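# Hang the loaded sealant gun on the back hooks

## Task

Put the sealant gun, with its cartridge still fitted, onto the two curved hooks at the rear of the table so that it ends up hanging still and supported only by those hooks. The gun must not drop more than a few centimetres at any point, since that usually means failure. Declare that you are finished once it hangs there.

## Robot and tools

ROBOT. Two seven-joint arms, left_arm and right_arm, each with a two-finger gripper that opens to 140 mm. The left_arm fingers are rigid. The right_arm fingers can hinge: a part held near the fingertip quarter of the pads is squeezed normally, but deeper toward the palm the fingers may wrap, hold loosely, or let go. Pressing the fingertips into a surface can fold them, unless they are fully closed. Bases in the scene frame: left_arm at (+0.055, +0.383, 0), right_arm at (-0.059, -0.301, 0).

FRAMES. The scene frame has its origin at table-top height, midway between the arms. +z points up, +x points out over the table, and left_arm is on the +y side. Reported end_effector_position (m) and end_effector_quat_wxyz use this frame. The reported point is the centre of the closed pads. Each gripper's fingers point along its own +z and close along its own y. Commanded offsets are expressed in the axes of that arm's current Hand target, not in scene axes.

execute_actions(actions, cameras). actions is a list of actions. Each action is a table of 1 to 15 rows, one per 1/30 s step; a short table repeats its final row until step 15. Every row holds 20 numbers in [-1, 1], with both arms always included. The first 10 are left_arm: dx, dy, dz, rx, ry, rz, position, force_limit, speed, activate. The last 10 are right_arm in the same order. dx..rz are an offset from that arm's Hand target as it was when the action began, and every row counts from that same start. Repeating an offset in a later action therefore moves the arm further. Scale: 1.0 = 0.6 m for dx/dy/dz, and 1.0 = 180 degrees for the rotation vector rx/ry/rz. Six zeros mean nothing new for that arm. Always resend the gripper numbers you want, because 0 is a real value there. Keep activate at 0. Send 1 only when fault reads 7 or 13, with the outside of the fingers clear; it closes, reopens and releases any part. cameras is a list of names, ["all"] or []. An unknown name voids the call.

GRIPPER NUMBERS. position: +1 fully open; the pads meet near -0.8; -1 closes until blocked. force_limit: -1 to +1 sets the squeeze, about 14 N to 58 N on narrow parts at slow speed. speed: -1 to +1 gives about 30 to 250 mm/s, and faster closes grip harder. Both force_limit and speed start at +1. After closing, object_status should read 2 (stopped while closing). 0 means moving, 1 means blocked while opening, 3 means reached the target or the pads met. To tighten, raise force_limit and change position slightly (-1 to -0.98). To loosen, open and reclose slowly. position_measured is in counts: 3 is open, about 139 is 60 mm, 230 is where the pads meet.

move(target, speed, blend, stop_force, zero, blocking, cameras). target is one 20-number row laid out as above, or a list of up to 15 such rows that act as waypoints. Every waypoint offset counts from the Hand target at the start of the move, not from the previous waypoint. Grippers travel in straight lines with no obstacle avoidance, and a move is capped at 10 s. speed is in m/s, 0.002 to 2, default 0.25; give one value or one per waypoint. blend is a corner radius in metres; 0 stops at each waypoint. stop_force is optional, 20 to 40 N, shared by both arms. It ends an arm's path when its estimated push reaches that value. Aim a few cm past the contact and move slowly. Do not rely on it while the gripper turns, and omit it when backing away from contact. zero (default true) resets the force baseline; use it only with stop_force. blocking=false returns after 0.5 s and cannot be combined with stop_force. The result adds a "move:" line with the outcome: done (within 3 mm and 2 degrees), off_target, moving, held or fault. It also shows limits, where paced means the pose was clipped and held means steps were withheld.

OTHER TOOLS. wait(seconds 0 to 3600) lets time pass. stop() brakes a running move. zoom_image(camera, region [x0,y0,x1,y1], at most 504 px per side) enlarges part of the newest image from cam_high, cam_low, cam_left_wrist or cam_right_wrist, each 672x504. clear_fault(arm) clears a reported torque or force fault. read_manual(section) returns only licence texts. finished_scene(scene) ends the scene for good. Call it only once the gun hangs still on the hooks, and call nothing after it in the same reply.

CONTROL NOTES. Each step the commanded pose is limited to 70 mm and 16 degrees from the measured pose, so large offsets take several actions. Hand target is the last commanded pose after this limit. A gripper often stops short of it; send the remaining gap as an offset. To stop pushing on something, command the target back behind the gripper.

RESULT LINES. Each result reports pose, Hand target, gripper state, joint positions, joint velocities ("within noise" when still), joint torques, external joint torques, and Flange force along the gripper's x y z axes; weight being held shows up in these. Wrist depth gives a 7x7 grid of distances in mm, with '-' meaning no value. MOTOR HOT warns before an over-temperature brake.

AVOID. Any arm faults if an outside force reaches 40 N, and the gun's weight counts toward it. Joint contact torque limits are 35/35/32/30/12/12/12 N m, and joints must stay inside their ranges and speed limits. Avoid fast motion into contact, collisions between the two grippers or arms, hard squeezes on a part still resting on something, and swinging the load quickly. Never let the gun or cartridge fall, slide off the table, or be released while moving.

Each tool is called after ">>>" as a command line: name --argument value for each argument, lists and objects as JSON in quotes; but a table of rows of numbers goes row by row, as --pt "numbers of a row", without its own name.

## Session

Scene 1 worked. Now scene 2.

>>> execute_actions --actions '[]'

>>> zoom_image --camera "cam_high" --region '[60, 100, 400, 355]'

Scene clock: 0.00 s.
left_arm: end_effector_position=(+0.5296, +0.1983, +0.2245) position_measured=3 object_status=3 fault=0 end_effector_quat_wxyz=(-0.040, +0.101, +0.948, +0.298) | right_arm: end_effector_position=(+0.7042, -0.4727, +0.1199) position_measured=3 object_status=3 fault=0 end_effector_quat_wxyz=(-0.080, -0.515, +0.706, -0.479)
Joint positions: left_arm=[-0.605 0.206 -0.066 -1.843 0.475 1.625 0.998] | right_arm=[0.271 0.658 -0.277 -1.707 -1.265 2.363 1.33]
Joint velocities: within noise
Joint torques (N m): no reading
External joint torques (N m): no reading
Flange force (N): no reading
Wrist depth (mm): cam_left_wrist=[266 290 325 366 426 507 611 / 272 300 336 384 447 534 664 / 281 306 349 405 472 554 662 / - 143 364 421 502 576 123 / - 337 379 443 531 655 112 / 319 347 397 465 564 696 - / - 360 415 487 591 3254 -] | cam_right_wrist=[- - - 531 415 301 273 / 2905 3389 648 460 358 291 249 / 1102 3023 519 395 317 267 229 / 1055 1564 443 346 288 243 209 / 981 132 385 312 259 226 117 / - 390 337 280 237 208 123 / - 367 301 252 221 195 176]
Hand target: left_arm +0.5296, +0.1983, +0.2245; -0.040, +0.101, +0.948, +0.298 | right_arm +0.7042, -0.4727, +0.1199; -0.080, -0.515, +0.706, -0.479
Tool commands: left_gripper/position=+1.0 left_gripper/force_limit=+1.0 left_gripper/speed=+1.0 left_gripper/activate=+0.0 right_gripper/position=+1.0 right_gripper/force_limit=+1.0 right_gripper/speed=+1.0 right_gripper/activate=+0.0
camera_calibration:
cam_left_wrist: T_world_to_cam=[[0.22296, 0.8053, 0.54935, -0.39204], [0.8961, -0.39117, 0.20973, -0.45367], [0.38379, 0.44551, -0.80884, 0.02636]] pos_world=[0.48383, 0.12651, 0.33184]
cam_right_wrist: T_world_to_cam=[[-0.79031, 0.00393, -0.6127, 0.64478], [0.35004, 0.82362, -0.44623, 0.21219], [0.50288, -0.56712, -0.65229, -0.39732]] pos_world=[0.6351, -0.40263, 0.23058]

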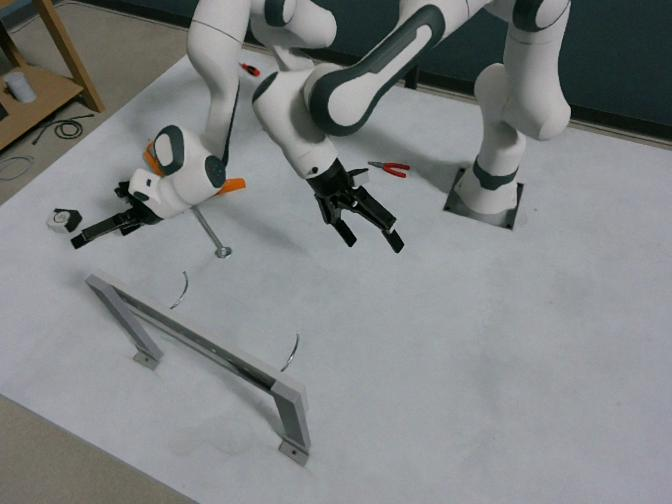

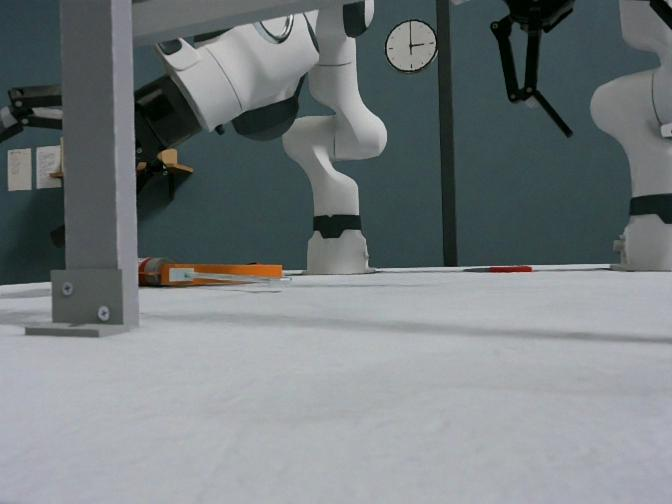

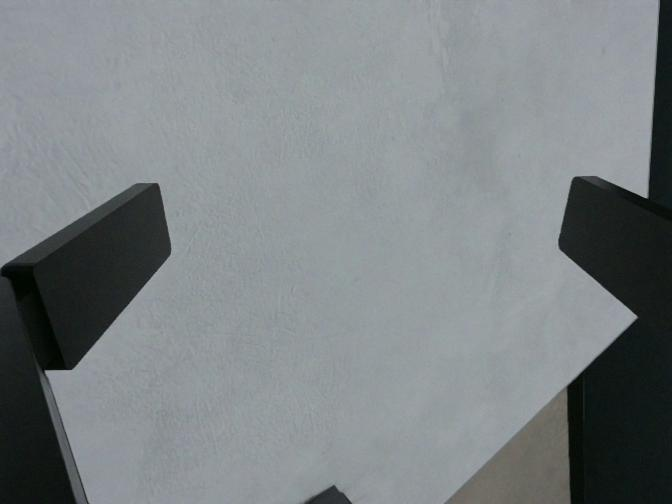

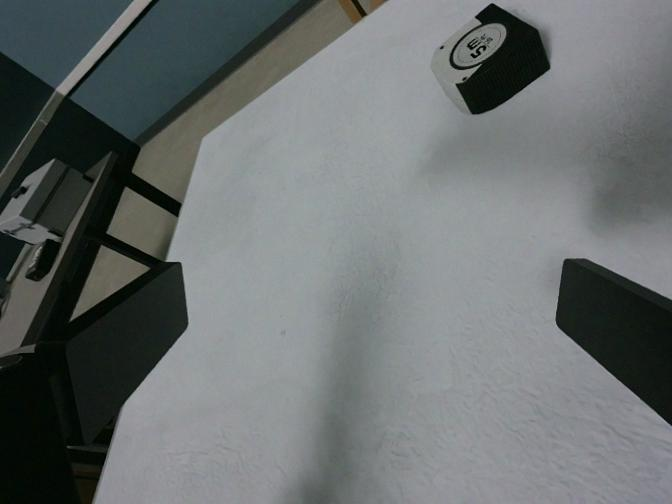

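Scaled by 1.482 from the camera's image (finer frame: 960x720).

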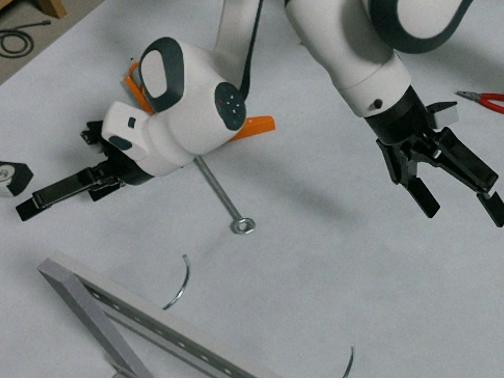

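>>> move --pt "0 0 0 0 0 0 1 1 1 0 0.101 -0.099 -0.088 0 0 0 1 1 1 0" --pt "0 0 0 0 0 0 1 1 1 0 0.522 0.057 -0.19 -0.209 -0.2465 -0.041 1 1 1 0" --speed 0.3 --blend 0.04 --cameras '["cam_high","cam_low","cam_right_wrist"]'

>>> zoom_image --camera "cam_high" --region '[60, 100, 320, 295]'

Scene clock: 26.90 s.
left_arm: end_effector_position=(+0.5296, +0.1983, +0.2245) position_measured=3 object_status=3 fault=0 end_effector_quat_wxyz=(-0.040, +0.101, +0.948, +0.298) | right_arm: end_effector_position=(+0.4908, -0.5908, +0.3506) position_measured=3 object_status=3 fault=0 end_effector_quat_wxyz=(-0.001, -0.643, +0.766, -0.002)
Joint positions: left_arm=[-0.605 0.206 -0.066 -1.843 0.475 1.625 0.998] | right_arm=[-0.234 0.2 -0.258 -1.482 0.048 1.68 -0.339]
Joint velocities: left_arm=[within noise] | right_arm=[0.001 0 0.001 -0.001 -0.001 -0.001 -0.005]
Joint torques (N m): left_arm=[-0.57 -37.46 -0.81 23.12 1.56 1.11 0.08] | right_arm=[-1.31 -38.12 -0.81 24.47 1.33 2.35 -0.19]
External joint torques (N m): left_arm=[-0.35 0.49 -0.57 -0.08 0.03 0.13 0.02] | right_arm=[-1.25 0.17 0.64 -0.04 0.58 -0.26 -0.19]
Flange force (N): left_arm=[-0.8 -1.2 -0.1] | right_arm=[1.9 -1.6 -0.8]
Wrist depth (mm): cam_left_wrist=[266 290 325 368 429 507 615 / 274 297 335 385 444 540 660 / 282 304 350 403 476 555 668 / - 142 362 422 497 568 123 / - 336 380 440 529 656 112 / 320 347 399 464 555 698 - / - 359 415 482 600 2784 -] | cam_right_wrist=[439 437 437 437 433 432 433 / 456 460 456 455 454 442 452 / 479 475 478 475 464 467 471 / 502 495 499 496 480 489 487 / - 132 524 519 499 510 117 / - 540 548 544 546 544 117 / - 574 579 572 571 568 568]
Hand target: left_arm +0.5296, +0.1983, +0.2245; -0.040, +0.101, +0.948, +0.298 | right_arm +0.4905, -0.5898, +0.3498; +0.000, -0.645, +0.764, +0.000
Off the commanded pose: left_arm 0.000 m, 0 deg | right_arm 0.001 m, 1 deg.
move: done; limits=paced
cam_right_wrist: T_world_to_cam=[[-0.98189, 0.18807, -0.02286, 0.61388], [0.17638, 0.95151, 0.25203, 0.40316], [0.06915, 0.24343, -0.96745, 0.59573]] pos_world=[0.49046, -0.64409, 0.48876]

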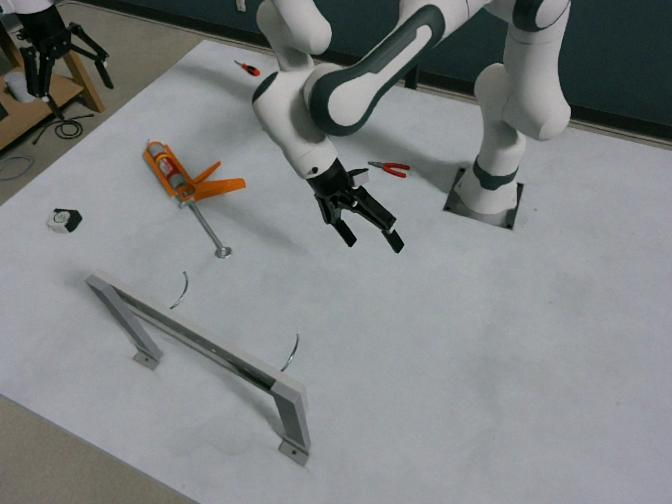

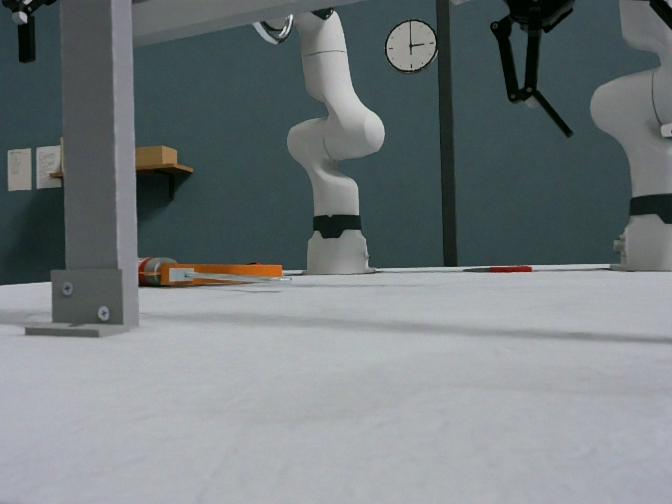

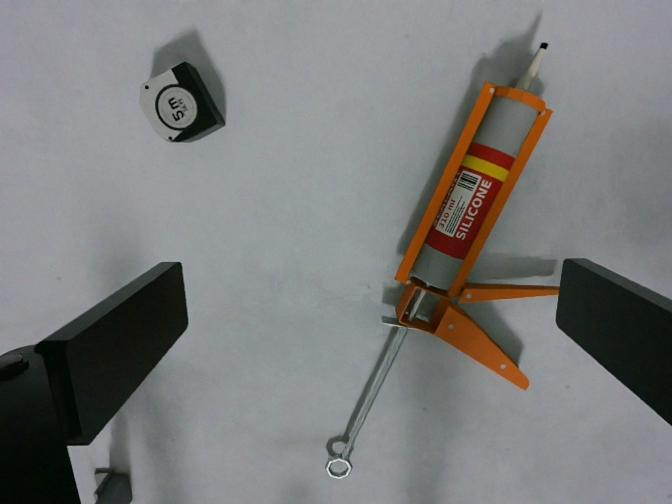

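Scaled by 1.938 from the camera's image (finer frame: 960x720).

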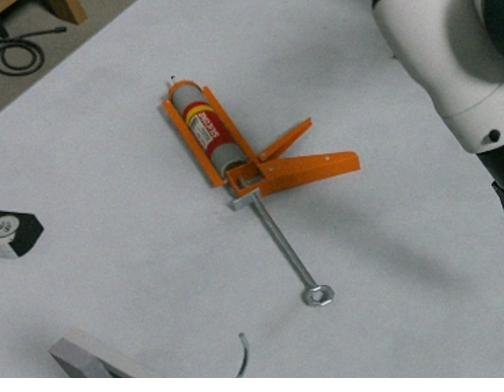

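>>> move --target '[-0.1705,-0.098,-0.33,0.404,-0.1086,-0.504,1,1,1,0,-0.109,0.1725,0.4167,0,0,0.128,1,1,1,0]' --speed 0.25 --cameras '["cam_high","cam_low","cam_right_wrist","cam_left_wrist"]'

Scene clock: 65.37 s.
left_arm: end_effector_position=(+0.6201, +0.0206, +0.3397) position_measured=3 object_status=3 fault=0 end_effector_quat_wxyz=(+0.257, -0.550, +0.721, -0.334) | right_arm: end_effector_position=(+0.3988, -0.5087, +0.1003) position_measured=3 object_status=3 fault=0 end_effector_quat_wxyz=(-0.001, -0.482, +0.876, +0.001)
Joint positions: left_arm=[0.214 -0.262 -0.784 -2.369 0.591 2.986 -0.898] | right_arm=[-0.162 0.04 -0.241 -2.359 0.014 2.396 0.129]
Joint velocities: left_arm=[0.001 0.002 0.001 0 0 0.001 -0.007] | right_arm=[within noise]
Joint torques (N m): left_arm=[-0.2 -14.71 4.75 23.56 -0.95 3.29 -0.28] | right_arm=[-0.81 -30.34 0.31 20.46 0.6 2.81 0.18]
External joint torques (N m): left_arm=[-0.16 0.15 -0.89 -0.75 -0.06 0.37 -0.21] | right_arm=[-0.76 -0.32 0.6 -1.07 0.1 0.24 0.18]
Flange force (N): left_arm=[0.0 0.0 0.0] | right_arm=[0.5 4.6 0.8]
Wrist depth (mm): cam_left_wrist=[2243 343 348 603 489 408 347 / 3851 2009 - 645 520 425 364 / 3254 1791 - 692 554 461 366 / - 132 - 729 592 494 123 / - - 428 768 608 502 112 / - 3788 3165 2962 690 531 445 / - 3668 - 3727 729 559 486] | cam_right_wrist=[214 213 212 174 187 211 211 / 223 222 221 181 194 221 220 / 233 232 232 188 204 230 229 / 243 241 242 195 218 237 235 / 250 132 254 223 225 251 117 / - 265 267 261 245 231 123 / - 282 282 281 279 278 278]
Hand target: left_arm +0.6199, +0.0204, +0.3401; +0.257, -0.552, +0.719, -0.336 | right_arm +0.3995, -0.5079, +0.0998; +0.000, -0.480, +0.877, +0.000
Off the commanded pose: left_arm 0.000 m, 0 deg | right_arm 0.001 m, 0 deg.
move: done
cam_left_wrist: T_world_to_cam=[[-0.61347, 0.17747, -0.76951, 0.6472], [-0.06151, 0.96072, 0.27061, -0.08311], [0.78732, 0.21335, -0.57846, -0.1598]] pos_world=[0.51774, -0.00092, 0.42808]
cam_right_wrist: T_world_to_cam=[[-0.83727, 0.54648, -0.01836, 0.62665], [0.52448, 0.81216, 0.25559, 0.19426], [0.15458, 0.20437, -0.96661, 0.28596]] pos_world=[0.37859, -0.55866, 0.23827]

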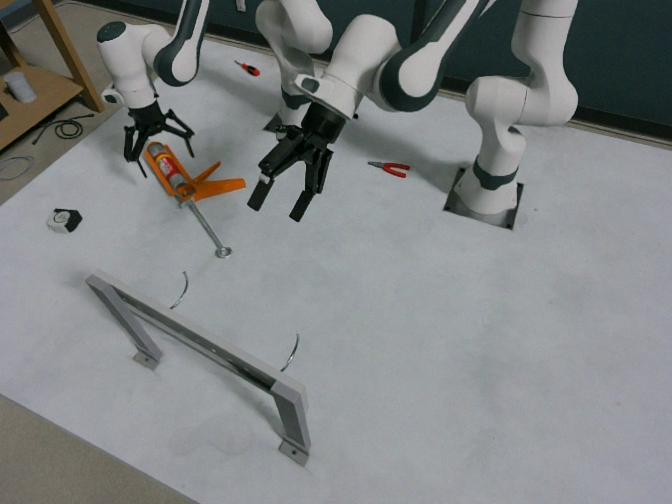

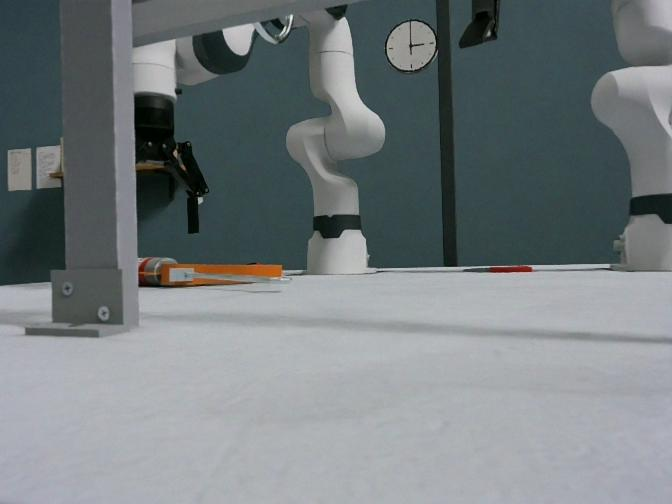

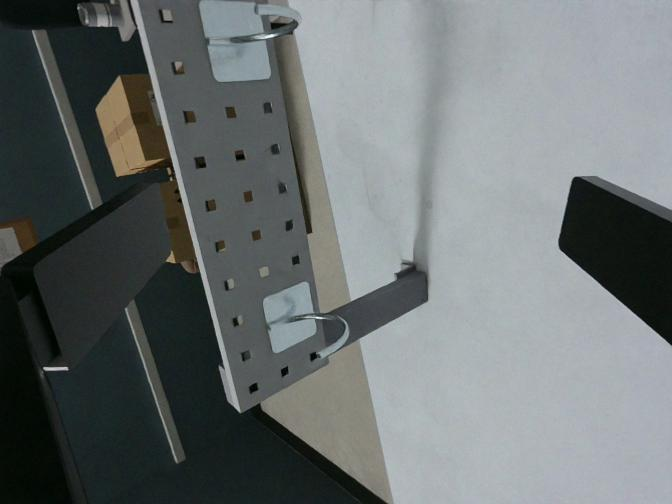

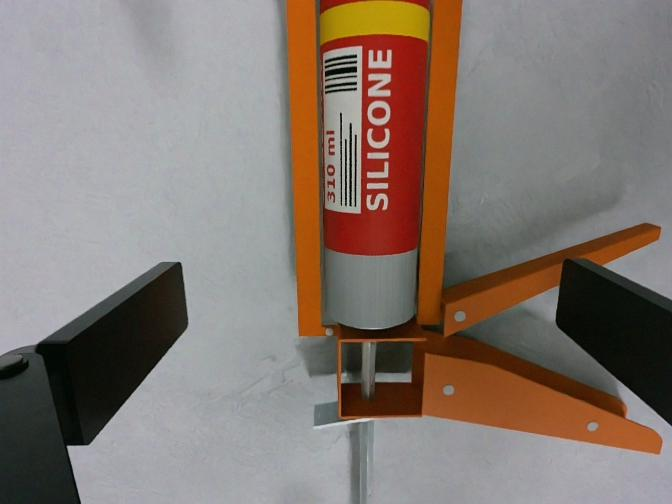

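>>> zoom_image --camera "cam_left_wrist" --region '[180, 0, 380, 120]'

>>> zoom_image --camera "cam_left_wrist" --region '[230, 270, 380, 380]'

>>> move --target '[0.1,0,0,0,0,0,1,1,1,0,0,0,0.103,0,0,0,1,0,-1,0]' --speed 0.08 --cameras '["cam_low","cam_right_wrist","cam_left_wrist"]'

>>> zoom_image --camera "cam_left_wrist" --region '[180, 0, 380, 160]'

>>> zoom_image --camera "cam_left_wrist" --region '[230, 350, 380, 460]'

Scaled by 2.520 from the camera's image (finer frame: 960x720).

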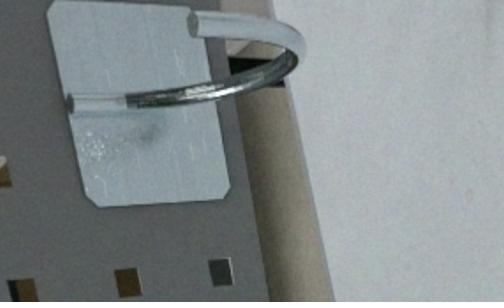

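Scaled by 3.360 from the camera's image (finer frame: 960x720).

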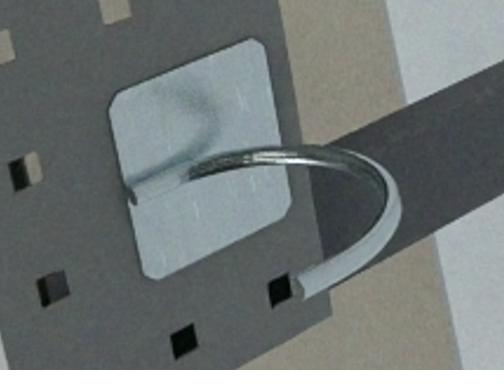

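Scene clock: 81.07 s.
left_arm: end_effector_position=(+0.6038, -0.0381, +0.3393) position_measured=3 object_status=3 fault=0 end_effector_quat_wxyz=(+0.257, -0.548, +0.722, -0.335) | right_arm: end_effector_position=(+0.3988, -0.5074, +0.0383) position_measured=3 object_status=3 fault=0 end_effector_quat_wxyz=(-0.001, -0.478, +0.878, +0.001)
Joint positions: left_arm=[0.4 -0.245 -1.071 -2.273 0.644 2.912 -1.034] | right_arm=[-0.169 0.171 -0.226 -2.387 0.066 2.551 0.104]
Joint velocities: left_arm=[0.001 -0.001 0 0 0.001 0 -0.007] | right_arm=[within noise]
Joint torques (N m): left_arm=[-0.18 -8.23 5.8 24.29 -1.17 2.44 -0.29] | right_arm=[-1.26 -32.37 -0.42 18.88 1.04 2.82 -0.26]
External joint torques (N m): left_arm=[0.07 0.34 -0.74 -0.15 -0.28 -0.28 -0.21] | right_arm=[-1.12 0.13 0.71 -0.55 0.61 0.26 -0.26]
Flange force (N): left_arm=[0.0 0.0 0.0] | right_arm=[1.7 0.6 2.4]
Wrist depth (mm): cam_left_wrist=[2201 360 392 494 486 408 346 / 2853 367 403 651 511 426 364 / 3081 2027 - 707 550 453 361 / - 132 405 731 583 493 123 / - - 417 727 610 500 112 / - 3349 - 797 688 526 449 / - 4360 - 2596 741 568 484] | cam_right_wrist=[157 157 154 116 114 155 156 / 165 163 162 121 119 162 162 / 171 171 170 125 125 169 169 / 179 177 179 136 135 176 174 / - 132 187 144 144 165 117 / - 195 197 157 162 190 192 / - 207 208 195 180 165 170]
Hand target: left_arm +0.6044, -0.0375, +0.3402; +0.257, -0.552, +0.719, -0.336 | right_arm +0.3996, -0.5078, +0.0380; +0.000, -0.480, +0.877, +0.000
Off the commanded pose: left_arm 0.001 m, 1 deg | right_arm 0.001 m, 0 deg.
move: done
cam_left_wrist: T_world_to_cam=[[-0.61126, 0.17995, -0.7707, 0.6465], [-0.05773, 0.96108, 0.27019, -0.02973], [0.78932, 0.20965, -0.57708, -0.13656]] pos_world=[0.50126, -0.05913, 0.42749]
cam_right_wrist: T_world_to_cam=[[-0.83234, 0.55398, -0.01766, 0.6266], [0.53208, 0.80755, 0.25447, 0.20372], [0.15523, 0.20241, -0.96692, 0.22446]] pos_world=[0.37831, -0.55708, 0.17626]
Images, in order (width x height): cam_low 672x504, cam_left_wrist 672x504, cam_right_wrist 672x504.

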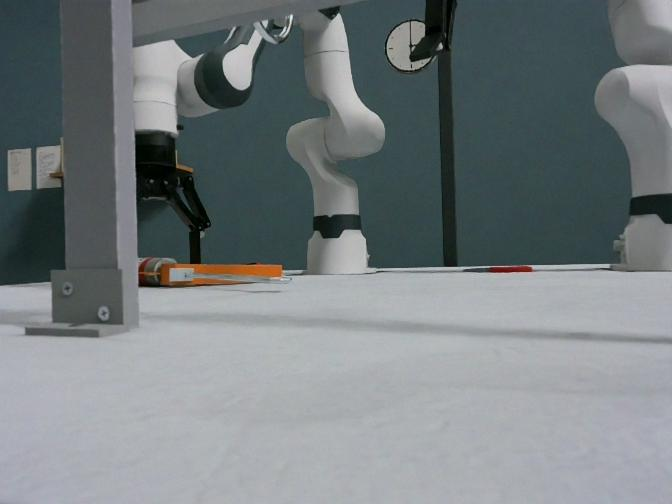

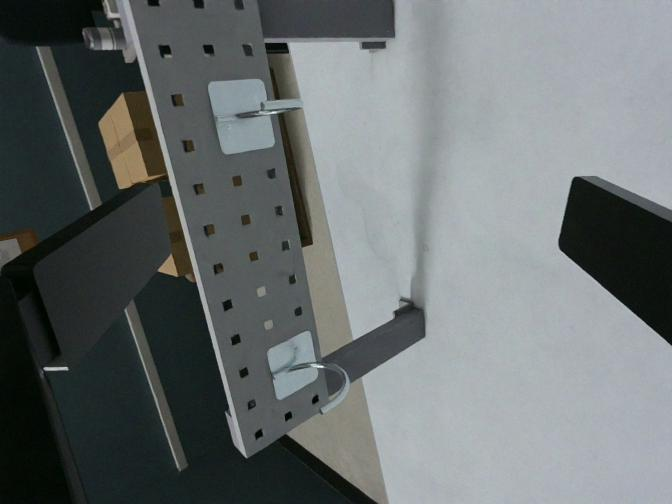

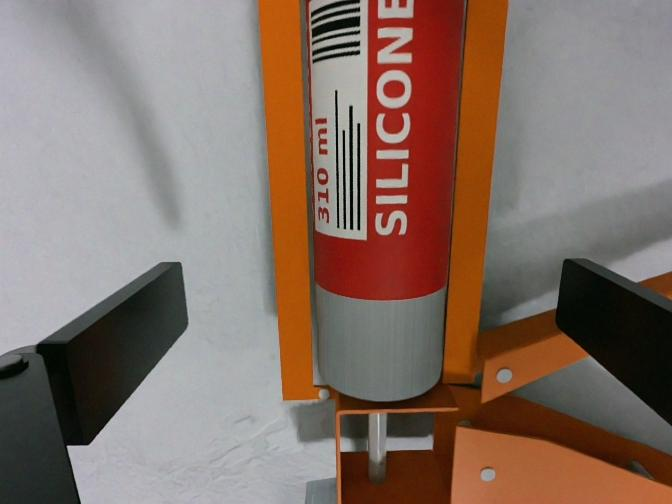

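Scaled by 2.520 from the camera's image (finer frame: 960x720).

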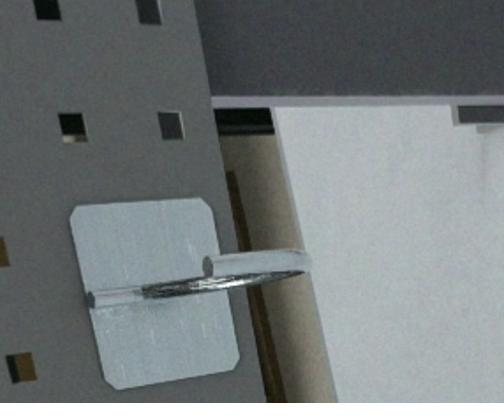

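Scaled by 3.360 from the camera's image (finer frame: 960x720).

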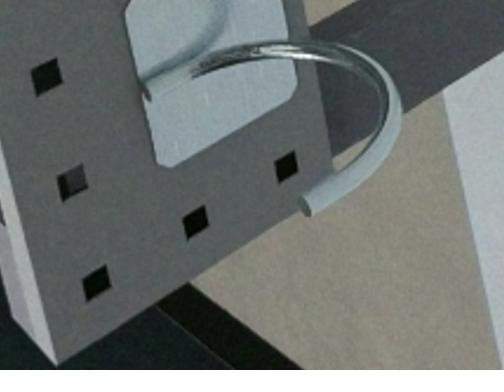

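>>> move --target '[-0.1355,-0.0765,0.091,0,0,0,1,1,1,0,0,0,0,0,0,0,1,0,-1,0]' --speed 0.2 --cameras '["cam_left_wrist"]'

>>> zoom_image --camera "cam_left_wrist" --region '[130, 0, 380, 180]'

>>> zoom_image --camera "cam_left_wrist" --region '[200, 250, 400, 430]'

>>> move --target '[0,0,0,0,0,0,1,1,1,0,0,0,0,0,0,0,-1,0,-1,0]' --cameras '["cam_low","cam_right_wrist"]'

Scene clock: 103.70 s.
left_arm: end_effector_position=(+0.6942, +0.0230, +0.3402) position_measured=3 object_status=3 fault=0 end_effector_quat_wxyz=(+0.257, -0.551, +0.720, -0.335) | right_arm: end_effector_position=(+0.3988, -0.5073, +0.0383) position_measured=3 object_status=3 fault=0 end_effector_quat_wxyz=(-0.001, -0.479, +0.878, +0.001)
Joint positions: left_arm=[0.548 0.005 -1.064 -2.137 0.912 2.91 -1.049] | right_arm=[-0.171 0.171 -0.225 -2.387 0.066 2.551 0.103]
Joint velocities: left_arm=[0 0.001 -0.001 0.001 0.001 0 -0.007] | right_arm=[within noise]
Joint torques (N m): left_arm=[-0.89 -13.53 -0.66 25.1 -0.63 2.43 -0.3] | right_arm=[-1.29 -32.41 -0.39 18.88 0.95 2.81 -0.2]
External joint torques (N m): left_arm=[-0.97 1.64 -0.58 0.26 0.29 -0.23 -0.23] | right_arm=[-1.13 0.12 0.75 -0.61 0.53 0.24 -0.2]
Flange force (N): left_arm=[0.0 0.0 0.0] | right_arm=[1.6 0.9 2.2]
Wrist depth (mm): cam_left_wrist=[2222 1359 - 586 489 410 349 / - 1926 - 615 525 429 363 / 3040 2159 - 655 557 460 366 / - 132 - - 594 499 123 / - - 3788 401 553 506 112 / 3301 3449 3788 2818 674 530 453 / - 3610 3788 2888 722 562 485] | cam_right_wrist=[157 157 154 116 114 154 155 / 165 164 162 120 119 162 162 / 171 171 171 125 125 169 169 / 179 177 178 137 132 176 174 / - 132 187 144 144 165 117 / - 195 197 156 162 191 191 / - 207 207 194 181 165 170]
Hand target: left_arm +0.6943, +0.0225, +0.3402; +0.257, -0.552, +0.719, -0.336 | right_arm +0.3996, -0.5078, +0.0380; +0.000, -0.480, +0.877, +0.000
Off the commanded pose: left_arm 0.000 m, 0 deg | right_arm 0.001 m, 0 deg.
move: done
cam_left_wrist: T_world_to_cam=[[-0.61345, 0.17269, -0.77062, 0.6931], [-0.06314, 0.96195, 0.26583, -0.07829], [0.7872, 0.21173, -0.57921, -0.21798]] pos_world=[0.59184, 0.00177, 0.42867]

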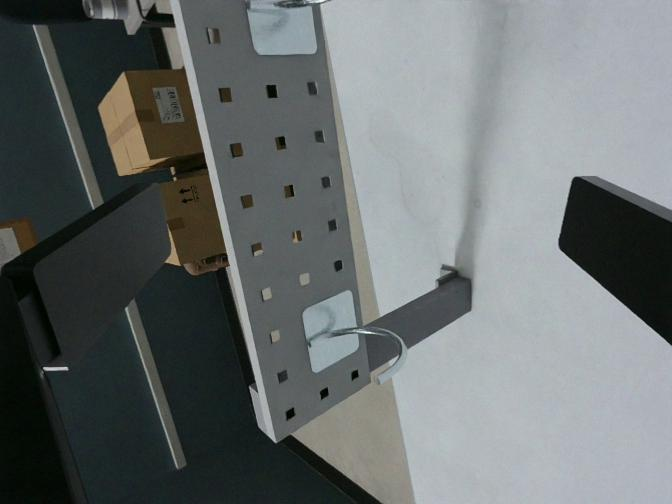

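Scaled by 2.016 from the camera's image (finer frame: 960x720).

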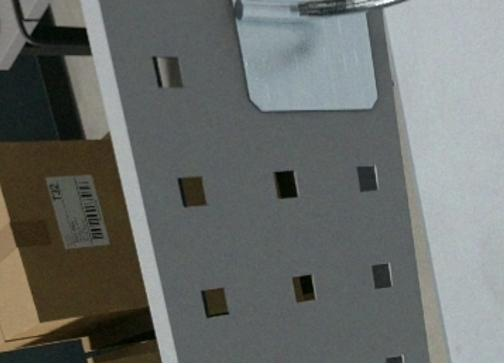

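Scaled by 2.520 from the camera's image (finer frame: 960x720).

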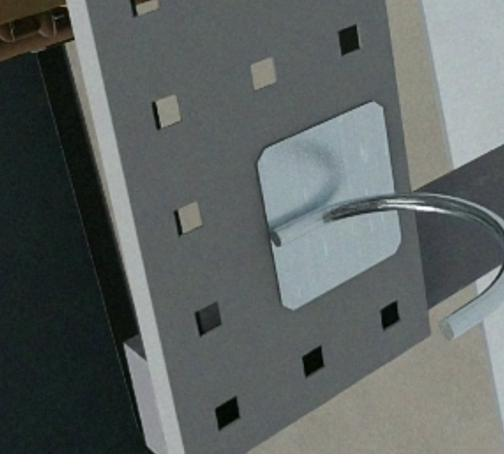

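Scene clock: 106.37 s.
left_arm: end_effector_position=(+0.6942, +0.0230, +0.3402) position_measured=3 object_status=3 fault=0 end_effector_quat_wxyz=(+0.256, -0.552, +0.719, -0.336) | right_arm: end_effector_position=(+0.3989, -0.5072, +0.0384) position_measured=111 object_status=0 fault=0 end_effector_quat_wxyz=(-0.001, -0.479, +0.878, +0.001)
Joint positions: left_arm=[0.548 0.005 -1.064 -2.137 0.912 2.91 -1.05] | right_arm=[-0.172 0.171 -0.223 -2.387 0.066 2.551 0.103]
Joint torques (N m): left_arm=[-0.79 -13.62 -0.75 25.13 -0.77 2.45 -0.28] | right_arm=[-1.39 -31.36 -0.44 18.76 0.88 3.23 -0.21]
External joint torques (N m): left_arm=[-0.66 1.66 -0.47 0.31 0.14 -0.22 -0.2] | right_arm=[-1.39 1.11 0.55 -0.69 0.46 0.66 -0.21]
Flange force (N): left_arm=[0.0 0.0 0.0] | right_arm=[1.8 -0.7 5.4]
Wrist depth (mm): cam_left_wrist=[2243 1284 299 589 489 410 350 / - 1926 311 624 526 429 364 / - 2045 - 630 555 458 366 / - 132 340 374 592 497 123 / - - 350 456 551 501 112 / - 3301 3788 421 668 526 448 / - 3449 - 3081 724 568 486] | cam_right_wrist=[157 156 135 114 117 156 156 / 165 163 162 118 120 162 162 / 171 171 169 125 127 169 169 / 179 178 176 136 141 176 177 / 186 184 134 139 156 118 156 / - 77 195 155 162 160 - / - - 207 189 173 165 -]
Hand target: left_arm +0.6943, +0.0226, +0.3402; +0.257, -0.552, +0.719, -0.335 | right_arm +0.3996, -0.5078, +0.0380; +0.000, -0.480, +0.877, +0.000
Off the commanded pose: left_arm 0.000 m, 0 deg | right_arm 0.001 m, 0 deg.
move: done
cam_right_wrist: T_world_to_cam=[[-0.83278, 0.55332, -0.01785, 0.62646], [0.53131, 0.80788, 0.25502, 0.20394], [0.15553, 0.20289, -0.96677, 0.22466]] pos_world=[0.37841, -0.55697, 0.17636]

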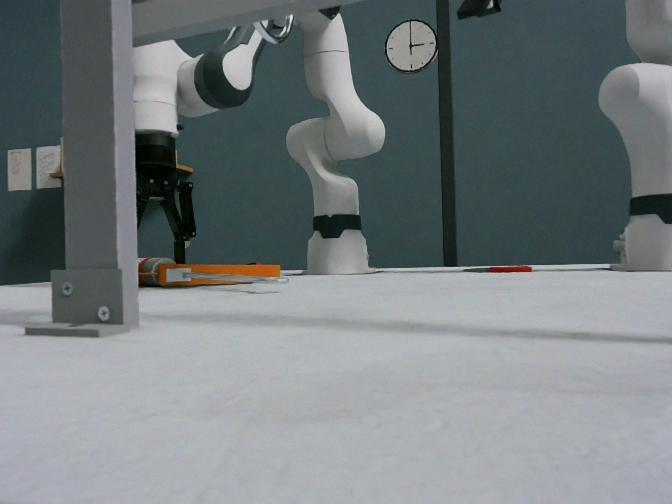

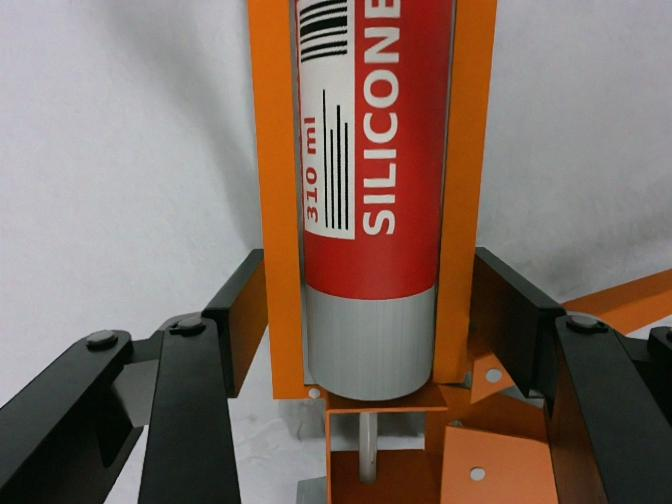

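>>> move --target '[0.097,-0.0166,0.02,0,0,0,1,1,1,0,0,0,0,0,0,0,-1,0,-1,0]' --speed 0.2 --cameras '["cam_left_wrist"]'

>>> zoom_image --camera "cam_left_wrist" --region '[180, 0, 380, 180]'

>>> zoom_image --camera "cam_left_wrist" --region '[250, 324, 450, 504]'

Scene clock: 123.73 s.
left_arm: end_effector_position=(+0.6936, -0.0381, +0.3387) position_measured=3 object_status=3 fault=0 end_effector_quat_wxyz=(+0.254, -0.551, +0.720, -0.335) | right_arm: end_effector_position=(+0.3989, -0.5072, +0.0384) position_measured=111 object_status=2 fault=0 end_effector_quat_wxyz=(-0.001, -0.479, +0.878, +0.001)
Joint positions: left_arm=[0.342 0.188 -1.017 -1.978 1.145 2.707 -1.237] | right_arm=[-0.172 0.171 -0.223 -2.387 0.066 2.551 0.103]
Joint velocities: left_arm=[0 0 0.001 0 -0.001 0 -0.006] | right_arm=[within noise]
Joint torques (N m): left_arm=[-1.01 -22.29 -5.26 25.14 -0.25 2.13 -0.32] | right_arm=[-1.39 -31.32 -0.42 18.79 0.88 3.25 -0.21]
External joint torques (N m): left_arm=[-0.93 0.45 0.23 0.18 0.31 -0.23 -0.24] | right_arm=[-1.24 1.25 0.71 -0.74 0.46 0.67 -0.21]
Flange force (N): left_arm=[5.1 -0.6 8.1] | right_arm=[1.5 -0.8 5.8]
Wrist depth (mm): cam_left_wrist=[2027 1409 - 572 474 408 348 / 3122 1992 - 594 523 430 369 / 2925 1958 - 626 553 459 365 / - 143 339 382 585 498 123 / - - - - 616 506 112 / - 3122 5023 390 599 524 448 / - 3501 - 422 709 565 480] | cam_right_wrist=[157 157 135 114 117 156 156 / 166 164 162 118 121 162 162 / 171 171 169 125 127 170 170 / 179 179 175 135 141 176 177 / 186 185 135 139 156 119 155 / - 77 195 155 162 160 - / - - 207 188 173 165 -]
Hand target: left_arm +0.6942, -0.0377, +0.3402; +0.257, -0.552, +0.719, -0.335 | right_arm +0.3996, -0.5078, +0.0380; +0.000, -0.480, +0.877, +0.000
Off the commanded pose: left_arm 0.002 m, 0 deg | right_arm 0.001 m, 0 deg.
move: done
cam_left_wrist: T_world_to_cam=[[-0.61653, 0.17296, -0.7681, 0.70332], [-0.06012, 0.96238, 0.26497, -0.02091], [0.78503, 0.20954, -0.58294, -0.20276]] pos_world=[0.59153, -0.05904, 0.42756]

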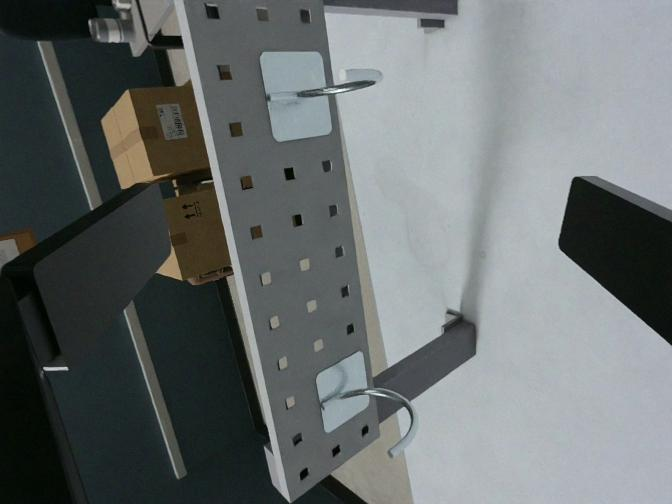

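Scaled by 2.520 from the camera's image (finer frame: 960x720).

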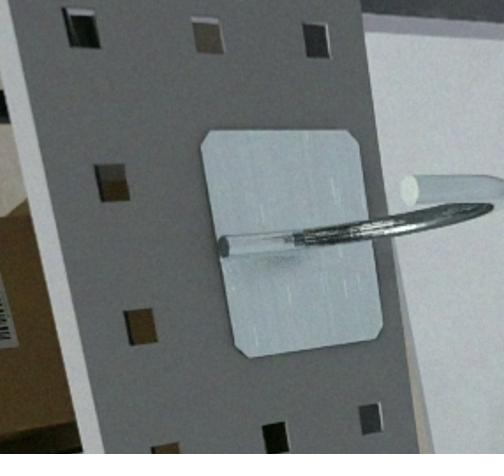

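Scaled by 2.520 from the camera's image (finer frame: 960x720).

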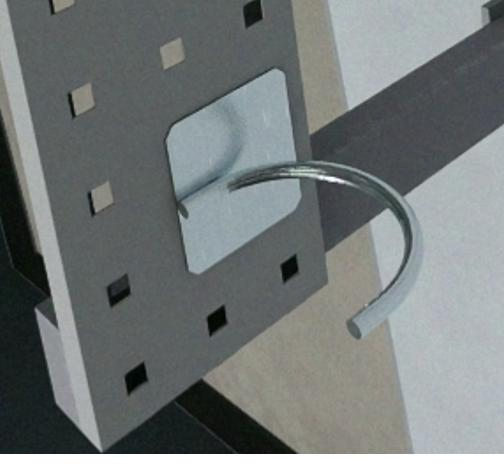

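>>> zoom_image --camera "cam_left_wrist" --region '[300, 30, 420, 120]'

>>> move --target '[0,0,0,0,0,0,1,1,1,0,0,0,-0.12,0,0,0,-1,0,-1,0]' --speed 0.07 --cameras '["cam_low","cam_right_wrist"]'

>>> zoom_image --camera "cam_low" --region '[0, 0, 360, 300]'

Scaled by 4.200 from the camera's image (finer frame: 960x720).

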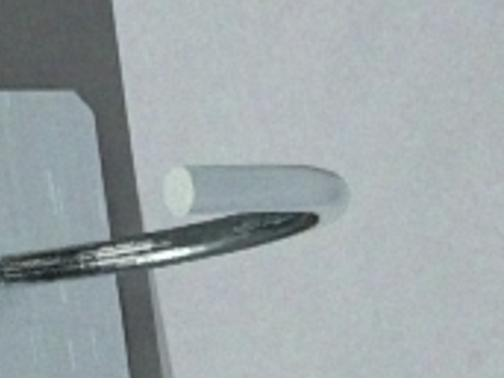

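Scene clock: 171.07 s.
left_arm: end_effector_position=(+0.6937, -0.0379, +0.3387) position_measured=3 object_status=3 fault=0 end_effector_quat_wxyz=(+0.254, -0.552, +0.720, -0.335) | right_arm: end_effector_position=(+0.3949, -0.5060, +0.1037) position_measured=111 object_status=2 fault=0 end_effector_quat_wxyz=(-0.003, -0.481, +0.876, +0.006)
Joint positions: left_arm=[0.34 0.188 -1.014 -1.978 1.145 2.707 -1.239] | right_arm=[-0.169 0.029 -0.233 -2.359 0.012 2.374 0.133]
Joint velocities: left_arm=[within noise] | right_arm=[-0.001 -0.001 -0.002 -0.001 0 -0.005 0.004]
Joint torques (N m): left_arm=[-1 -22.4 -5.27 25.06 -0.57 2.22 -0.25] | right_arm=[-0.86 -34.14 -0.02 24.26 0.1 2.85 0.23]
External joint torques (N m): left_arm=[-0.92 0.24 0.15 0.18 -0.01 -0.13 -0.17] | right_arm=[-0.77 -4.18 0.24 2.6 -0.41 0.3 0.23]
Flange force (N): left_arm=[3.8 -0.8 4.9] | right_arm=[0.5 3.3 -9.3]
Wrist depth (mm): cam_left_wrist=[1958 2222 280 561 475 412 350 / 3122 1926 - 603 519 430 364 / - 2120 - 662 554 454 366 / - 142 2656 - 591 500 123 / - 3851 4621 381 618 503 112 / - 3254 378 411 605 530 447 / - - - 3081 711 568 482] | cam_right_wrist=[215 215 211 116 119 215 215 / 223 224 220 121 122 224 224 / 234 234 232 128 144 234 235 / 244 245 240 142 151 243 243 / 254 252 134 143 156 118 155 / - 77 269 155 162 160 - / - - 285 188 174 166 -]
Hand target: left_arm +0.6942, -0.0377, +0.3402; +0.257, -0.552, +0.719, -0.335 | right_arm +0.3995, -0.5079, +0.1100; +0.000, -0.480, +0.877, +0.000
Off the commanded pose: left_arm 0.002 m, 0 deg | right_arm 0.008 m, 1 deg.
move: off_target (right_arm)
cam_right_wrist: T_world_to_cam=[[-0.83632, 0.54821, -0.00638, 0.62125], [0.52863, 0.80942, 0.25572, 0.19015], [0.14536, 0.21049, -0.96673, 0.29597]] pos_world=[0.37602, -0.55679, 0.24146]

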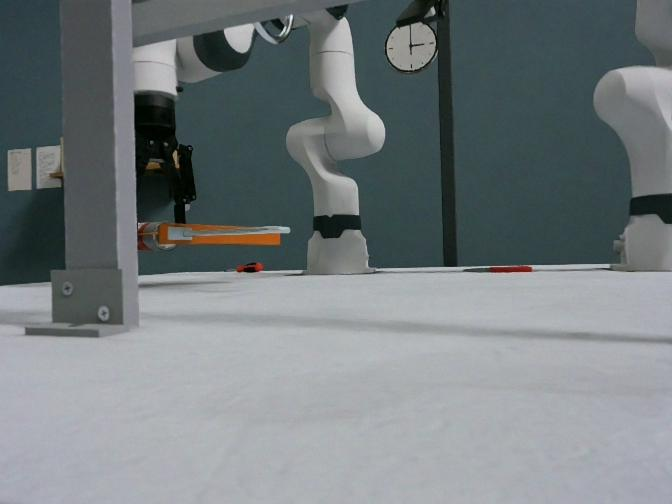

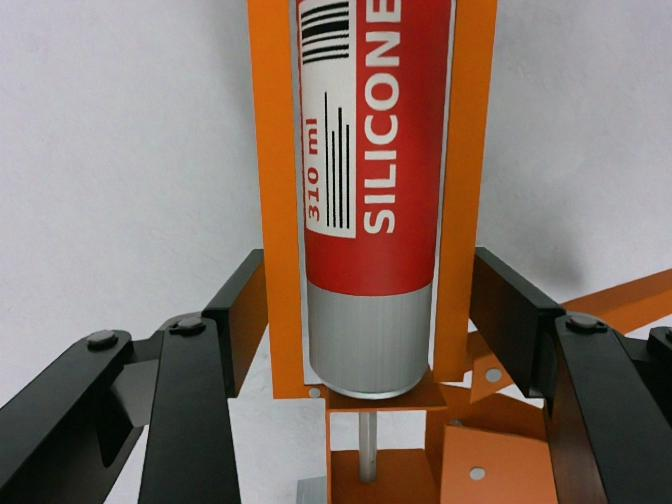

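Scaled by 1.400 from the camera's image (finer frame: 960x720).

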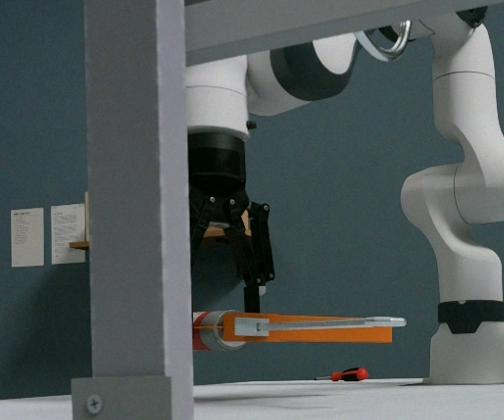

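>>> move --target '[-0.12,0.005,0.02,0.225,-0.0293,-0.0588,1,1,1,0,0,0,0,0,0,0,-1,0,-1,0]' --speed 0.25 --cameras '["cam_left_wrist"]'

Scene clock: 198.67 s.
left_arm: end_effector_position=(+0.7201, +0.0301, +0.3305) position_measured=3 object_status=3 fault=0 end_effector_quat_wxyz=(-0.433, +0.506, -0.495, +0.558) | right_arm: end_effector_position=(+0.3947, -0.5059, +0.1036) position_measured=111 object_status=2 fault=0 end_effector_quat_wxyz=(-0.004, -0.481, +0.877, +0.006)
Joint positions: left_arm=[0.26 0.241 -0.97 -2.267 2.493 2.084 -2.691] | right_arm=[-0.169 0.029 -0.233 -2.359 0.012 2.373 0.135]
Joint velocities: left_arm=[0 -0.001 0 -0.001 0 -0.001 -0.005] | right_arm=[within noise]
Joint torques (N m): left_arm=[-0.39 -21.48 -6.64 21.04 0.47 -2.32 -0.36] | right_arm=[-0.89 -34.18 -0.01 24.25 0.1 2.77 0.16]
External joint torques (N m): left_arm=[-0.25 1.78 -0.29 -0.73 0.33 -0.21 -0.27] | right_arm=[-0.78 -4.24 0.27 2.58 -0.41 0.23 0.16]
Flange force (N): left_arm=[1.8 7.0 3.6] | right_arm=[0.7 3.4 -9.6]
Wrist depth (mm): cam_left_wrist=[3254 2656 3209 - - - 1777 / 2784 - 2656 4054 - - 494 / - - 3209 3398 311 2027 455 / - 142 - 323 327 - 123 / - - 3788 - 361 384 112 / - - - - 384 400 398 / - - - - - 631 491] | cam_right_wrist=[214 215 212 116 119 215 215 / 224 223 221 121 122 225 224 / 233 234 232 128 144 233 235 / 244 244 240 142 151 243 245 / 253 251 134 143 154 118 155 / - 77 269 155 162 160 - / - - 284 188 173 165 -]
Hand target: left_arm +0.7199, +0.0300, +0.3301; -0.432, +0.506, -0.494, +0.560 | right_arm +0.3995, -0.5079, +0.1100; +0.000, -0.480, +0.877, +0.000
Off the commanded pose: left_arm 0.000 m, 0 deg | right_arm 0.008 m, 1 deg.
move: done; limits=paced
cam_left_wrist: T_world_to_cam=[[-0.009, -0.12952, -0.99154, 0.3471], [-0.30507, 0.94466, -0.12062, 0.22153], [0.95229, 0.30141, -0.04802, -0.54266]] pos_world=[0.58748, -0.00075, 0.34483]

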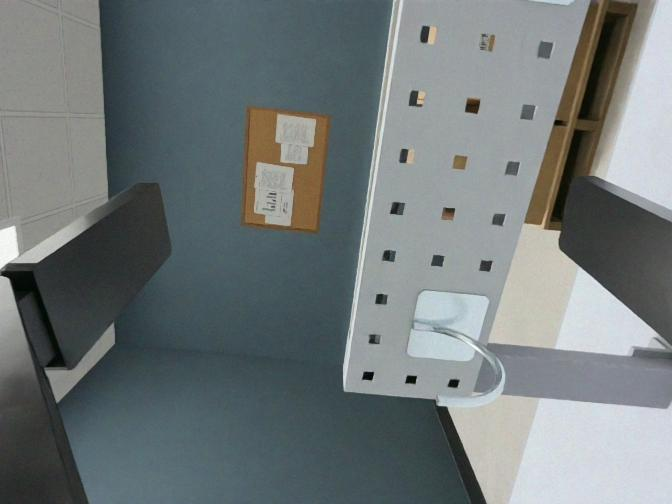

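>>> zoom_image --camera "cam_left_wrist" --region '[390, 280, 540, 420]'

>>> move --target '[0.005,0.06,0.167,0,0,0,1,1,1,0,0,0,0,0,0,0,-1,0,-1,0]' --speed 0.2 --cameras '["cam_left_wrist"]'

Scaled by 3.360 from the camera's image (finer frame: 960x720).

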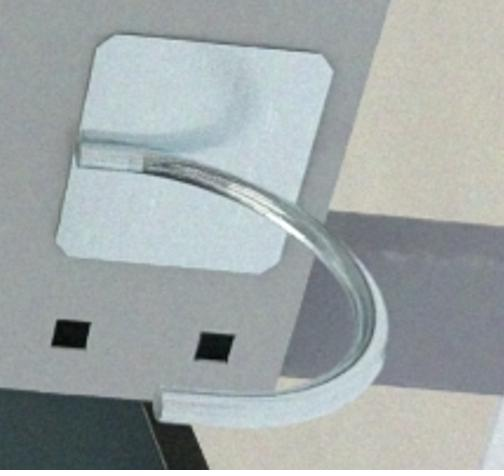

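Scene clock: 206.80 s.
left_arm: end_effector_position=(+0.8185, +0.0119, +0.2933) position_measured=3 object_status=3 fault=0 end_effector_quat_wxyz=(-0.431, +0.510, -0.491, +0.560) | right_arm: end_effector_position=(+0.3947, -0.5059, +0.1036) position_measured=111 object_status=2 fault=0 end_effector_quat_wxyz=(-0.004, -0.481, +0.877, +0.006)
Joint positions: left_arm=[0.14 0.601 -0.826 -1.948 2.659 2.075 -2.57] | right_arm=[-0.169 0.029 -0.233 -2.359 0.012 2.373 0.135]
Joint velocities: left_arm=[0 -0.001 0.001 -0.001 0.001 0.001 0.006] | right_arm=[within noise]
Joint torques (N m): left_arm=[-0.95 -36.24 -13.8 20.67 0.4 -1.49 0.08] | right_arm=[-0.86 -34.14 0.01 24.2 0.1 2.76 0.16]
External joint torques (N m): left_arm=[-0.75 0.61 0.38 0.39 0.12 0.4 0.17] | right_arm=[-0.78 -4.35 0.26 2.64 -0.41 0.24 0.16]
Flange force (N): left_arm=[2.3 1.7 4.6] | right_arm=[0.7 3.5 -9.8]
Wrist depth (mm): cam_left_wrist=[- - 3788 - - - 1791 / - - 3851 - - 190 1616 / - 142 3555 221 201 201 410 / - 124 - 213 - - 123 / - - 4916 232 231 2063 112 / - - 4201 245 249 1975 431 / - - - - - 302 302] | cam_right_wrist=[214 215 211 116 119 215 215 / 224 224 221 121 122 224 225 / 234 234 232 128 144 234 234 / 244 244 240 139 151 243 245 / 253 252 134 143 154 118 155 / - 77 269 155 162 160 - / - - 284 188 174 165 -]
Hand target: left_arm +0.8185, +0.0105, +0.2949; -0.432, +0.506, -0.494, +0.560 | right_arm +0.3995, -0.5079, +0.1100; +0.000, -0.480, +0.877, +0.000
Off the commanded pose: left_arm 0.002 m, 1 deg | right_arm 0.008 m, 1 deg.
move: done
cam_left_wrist: T_world_to_cam=[[-0.01028, -0.13941, -0.99018, 0.30945], [-0.30747, 0.9427, -0.12954, 0.26889], [0.9515, 0.30312, -0.05255, -0.6307]] pos_world=[0.68597, -0.01916, 0.3081]

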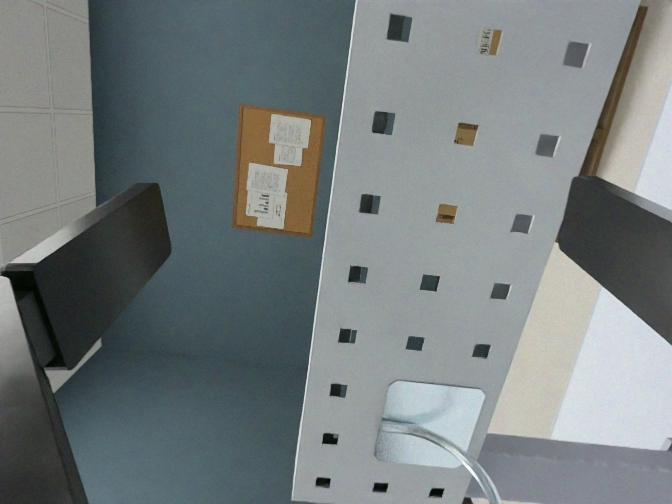

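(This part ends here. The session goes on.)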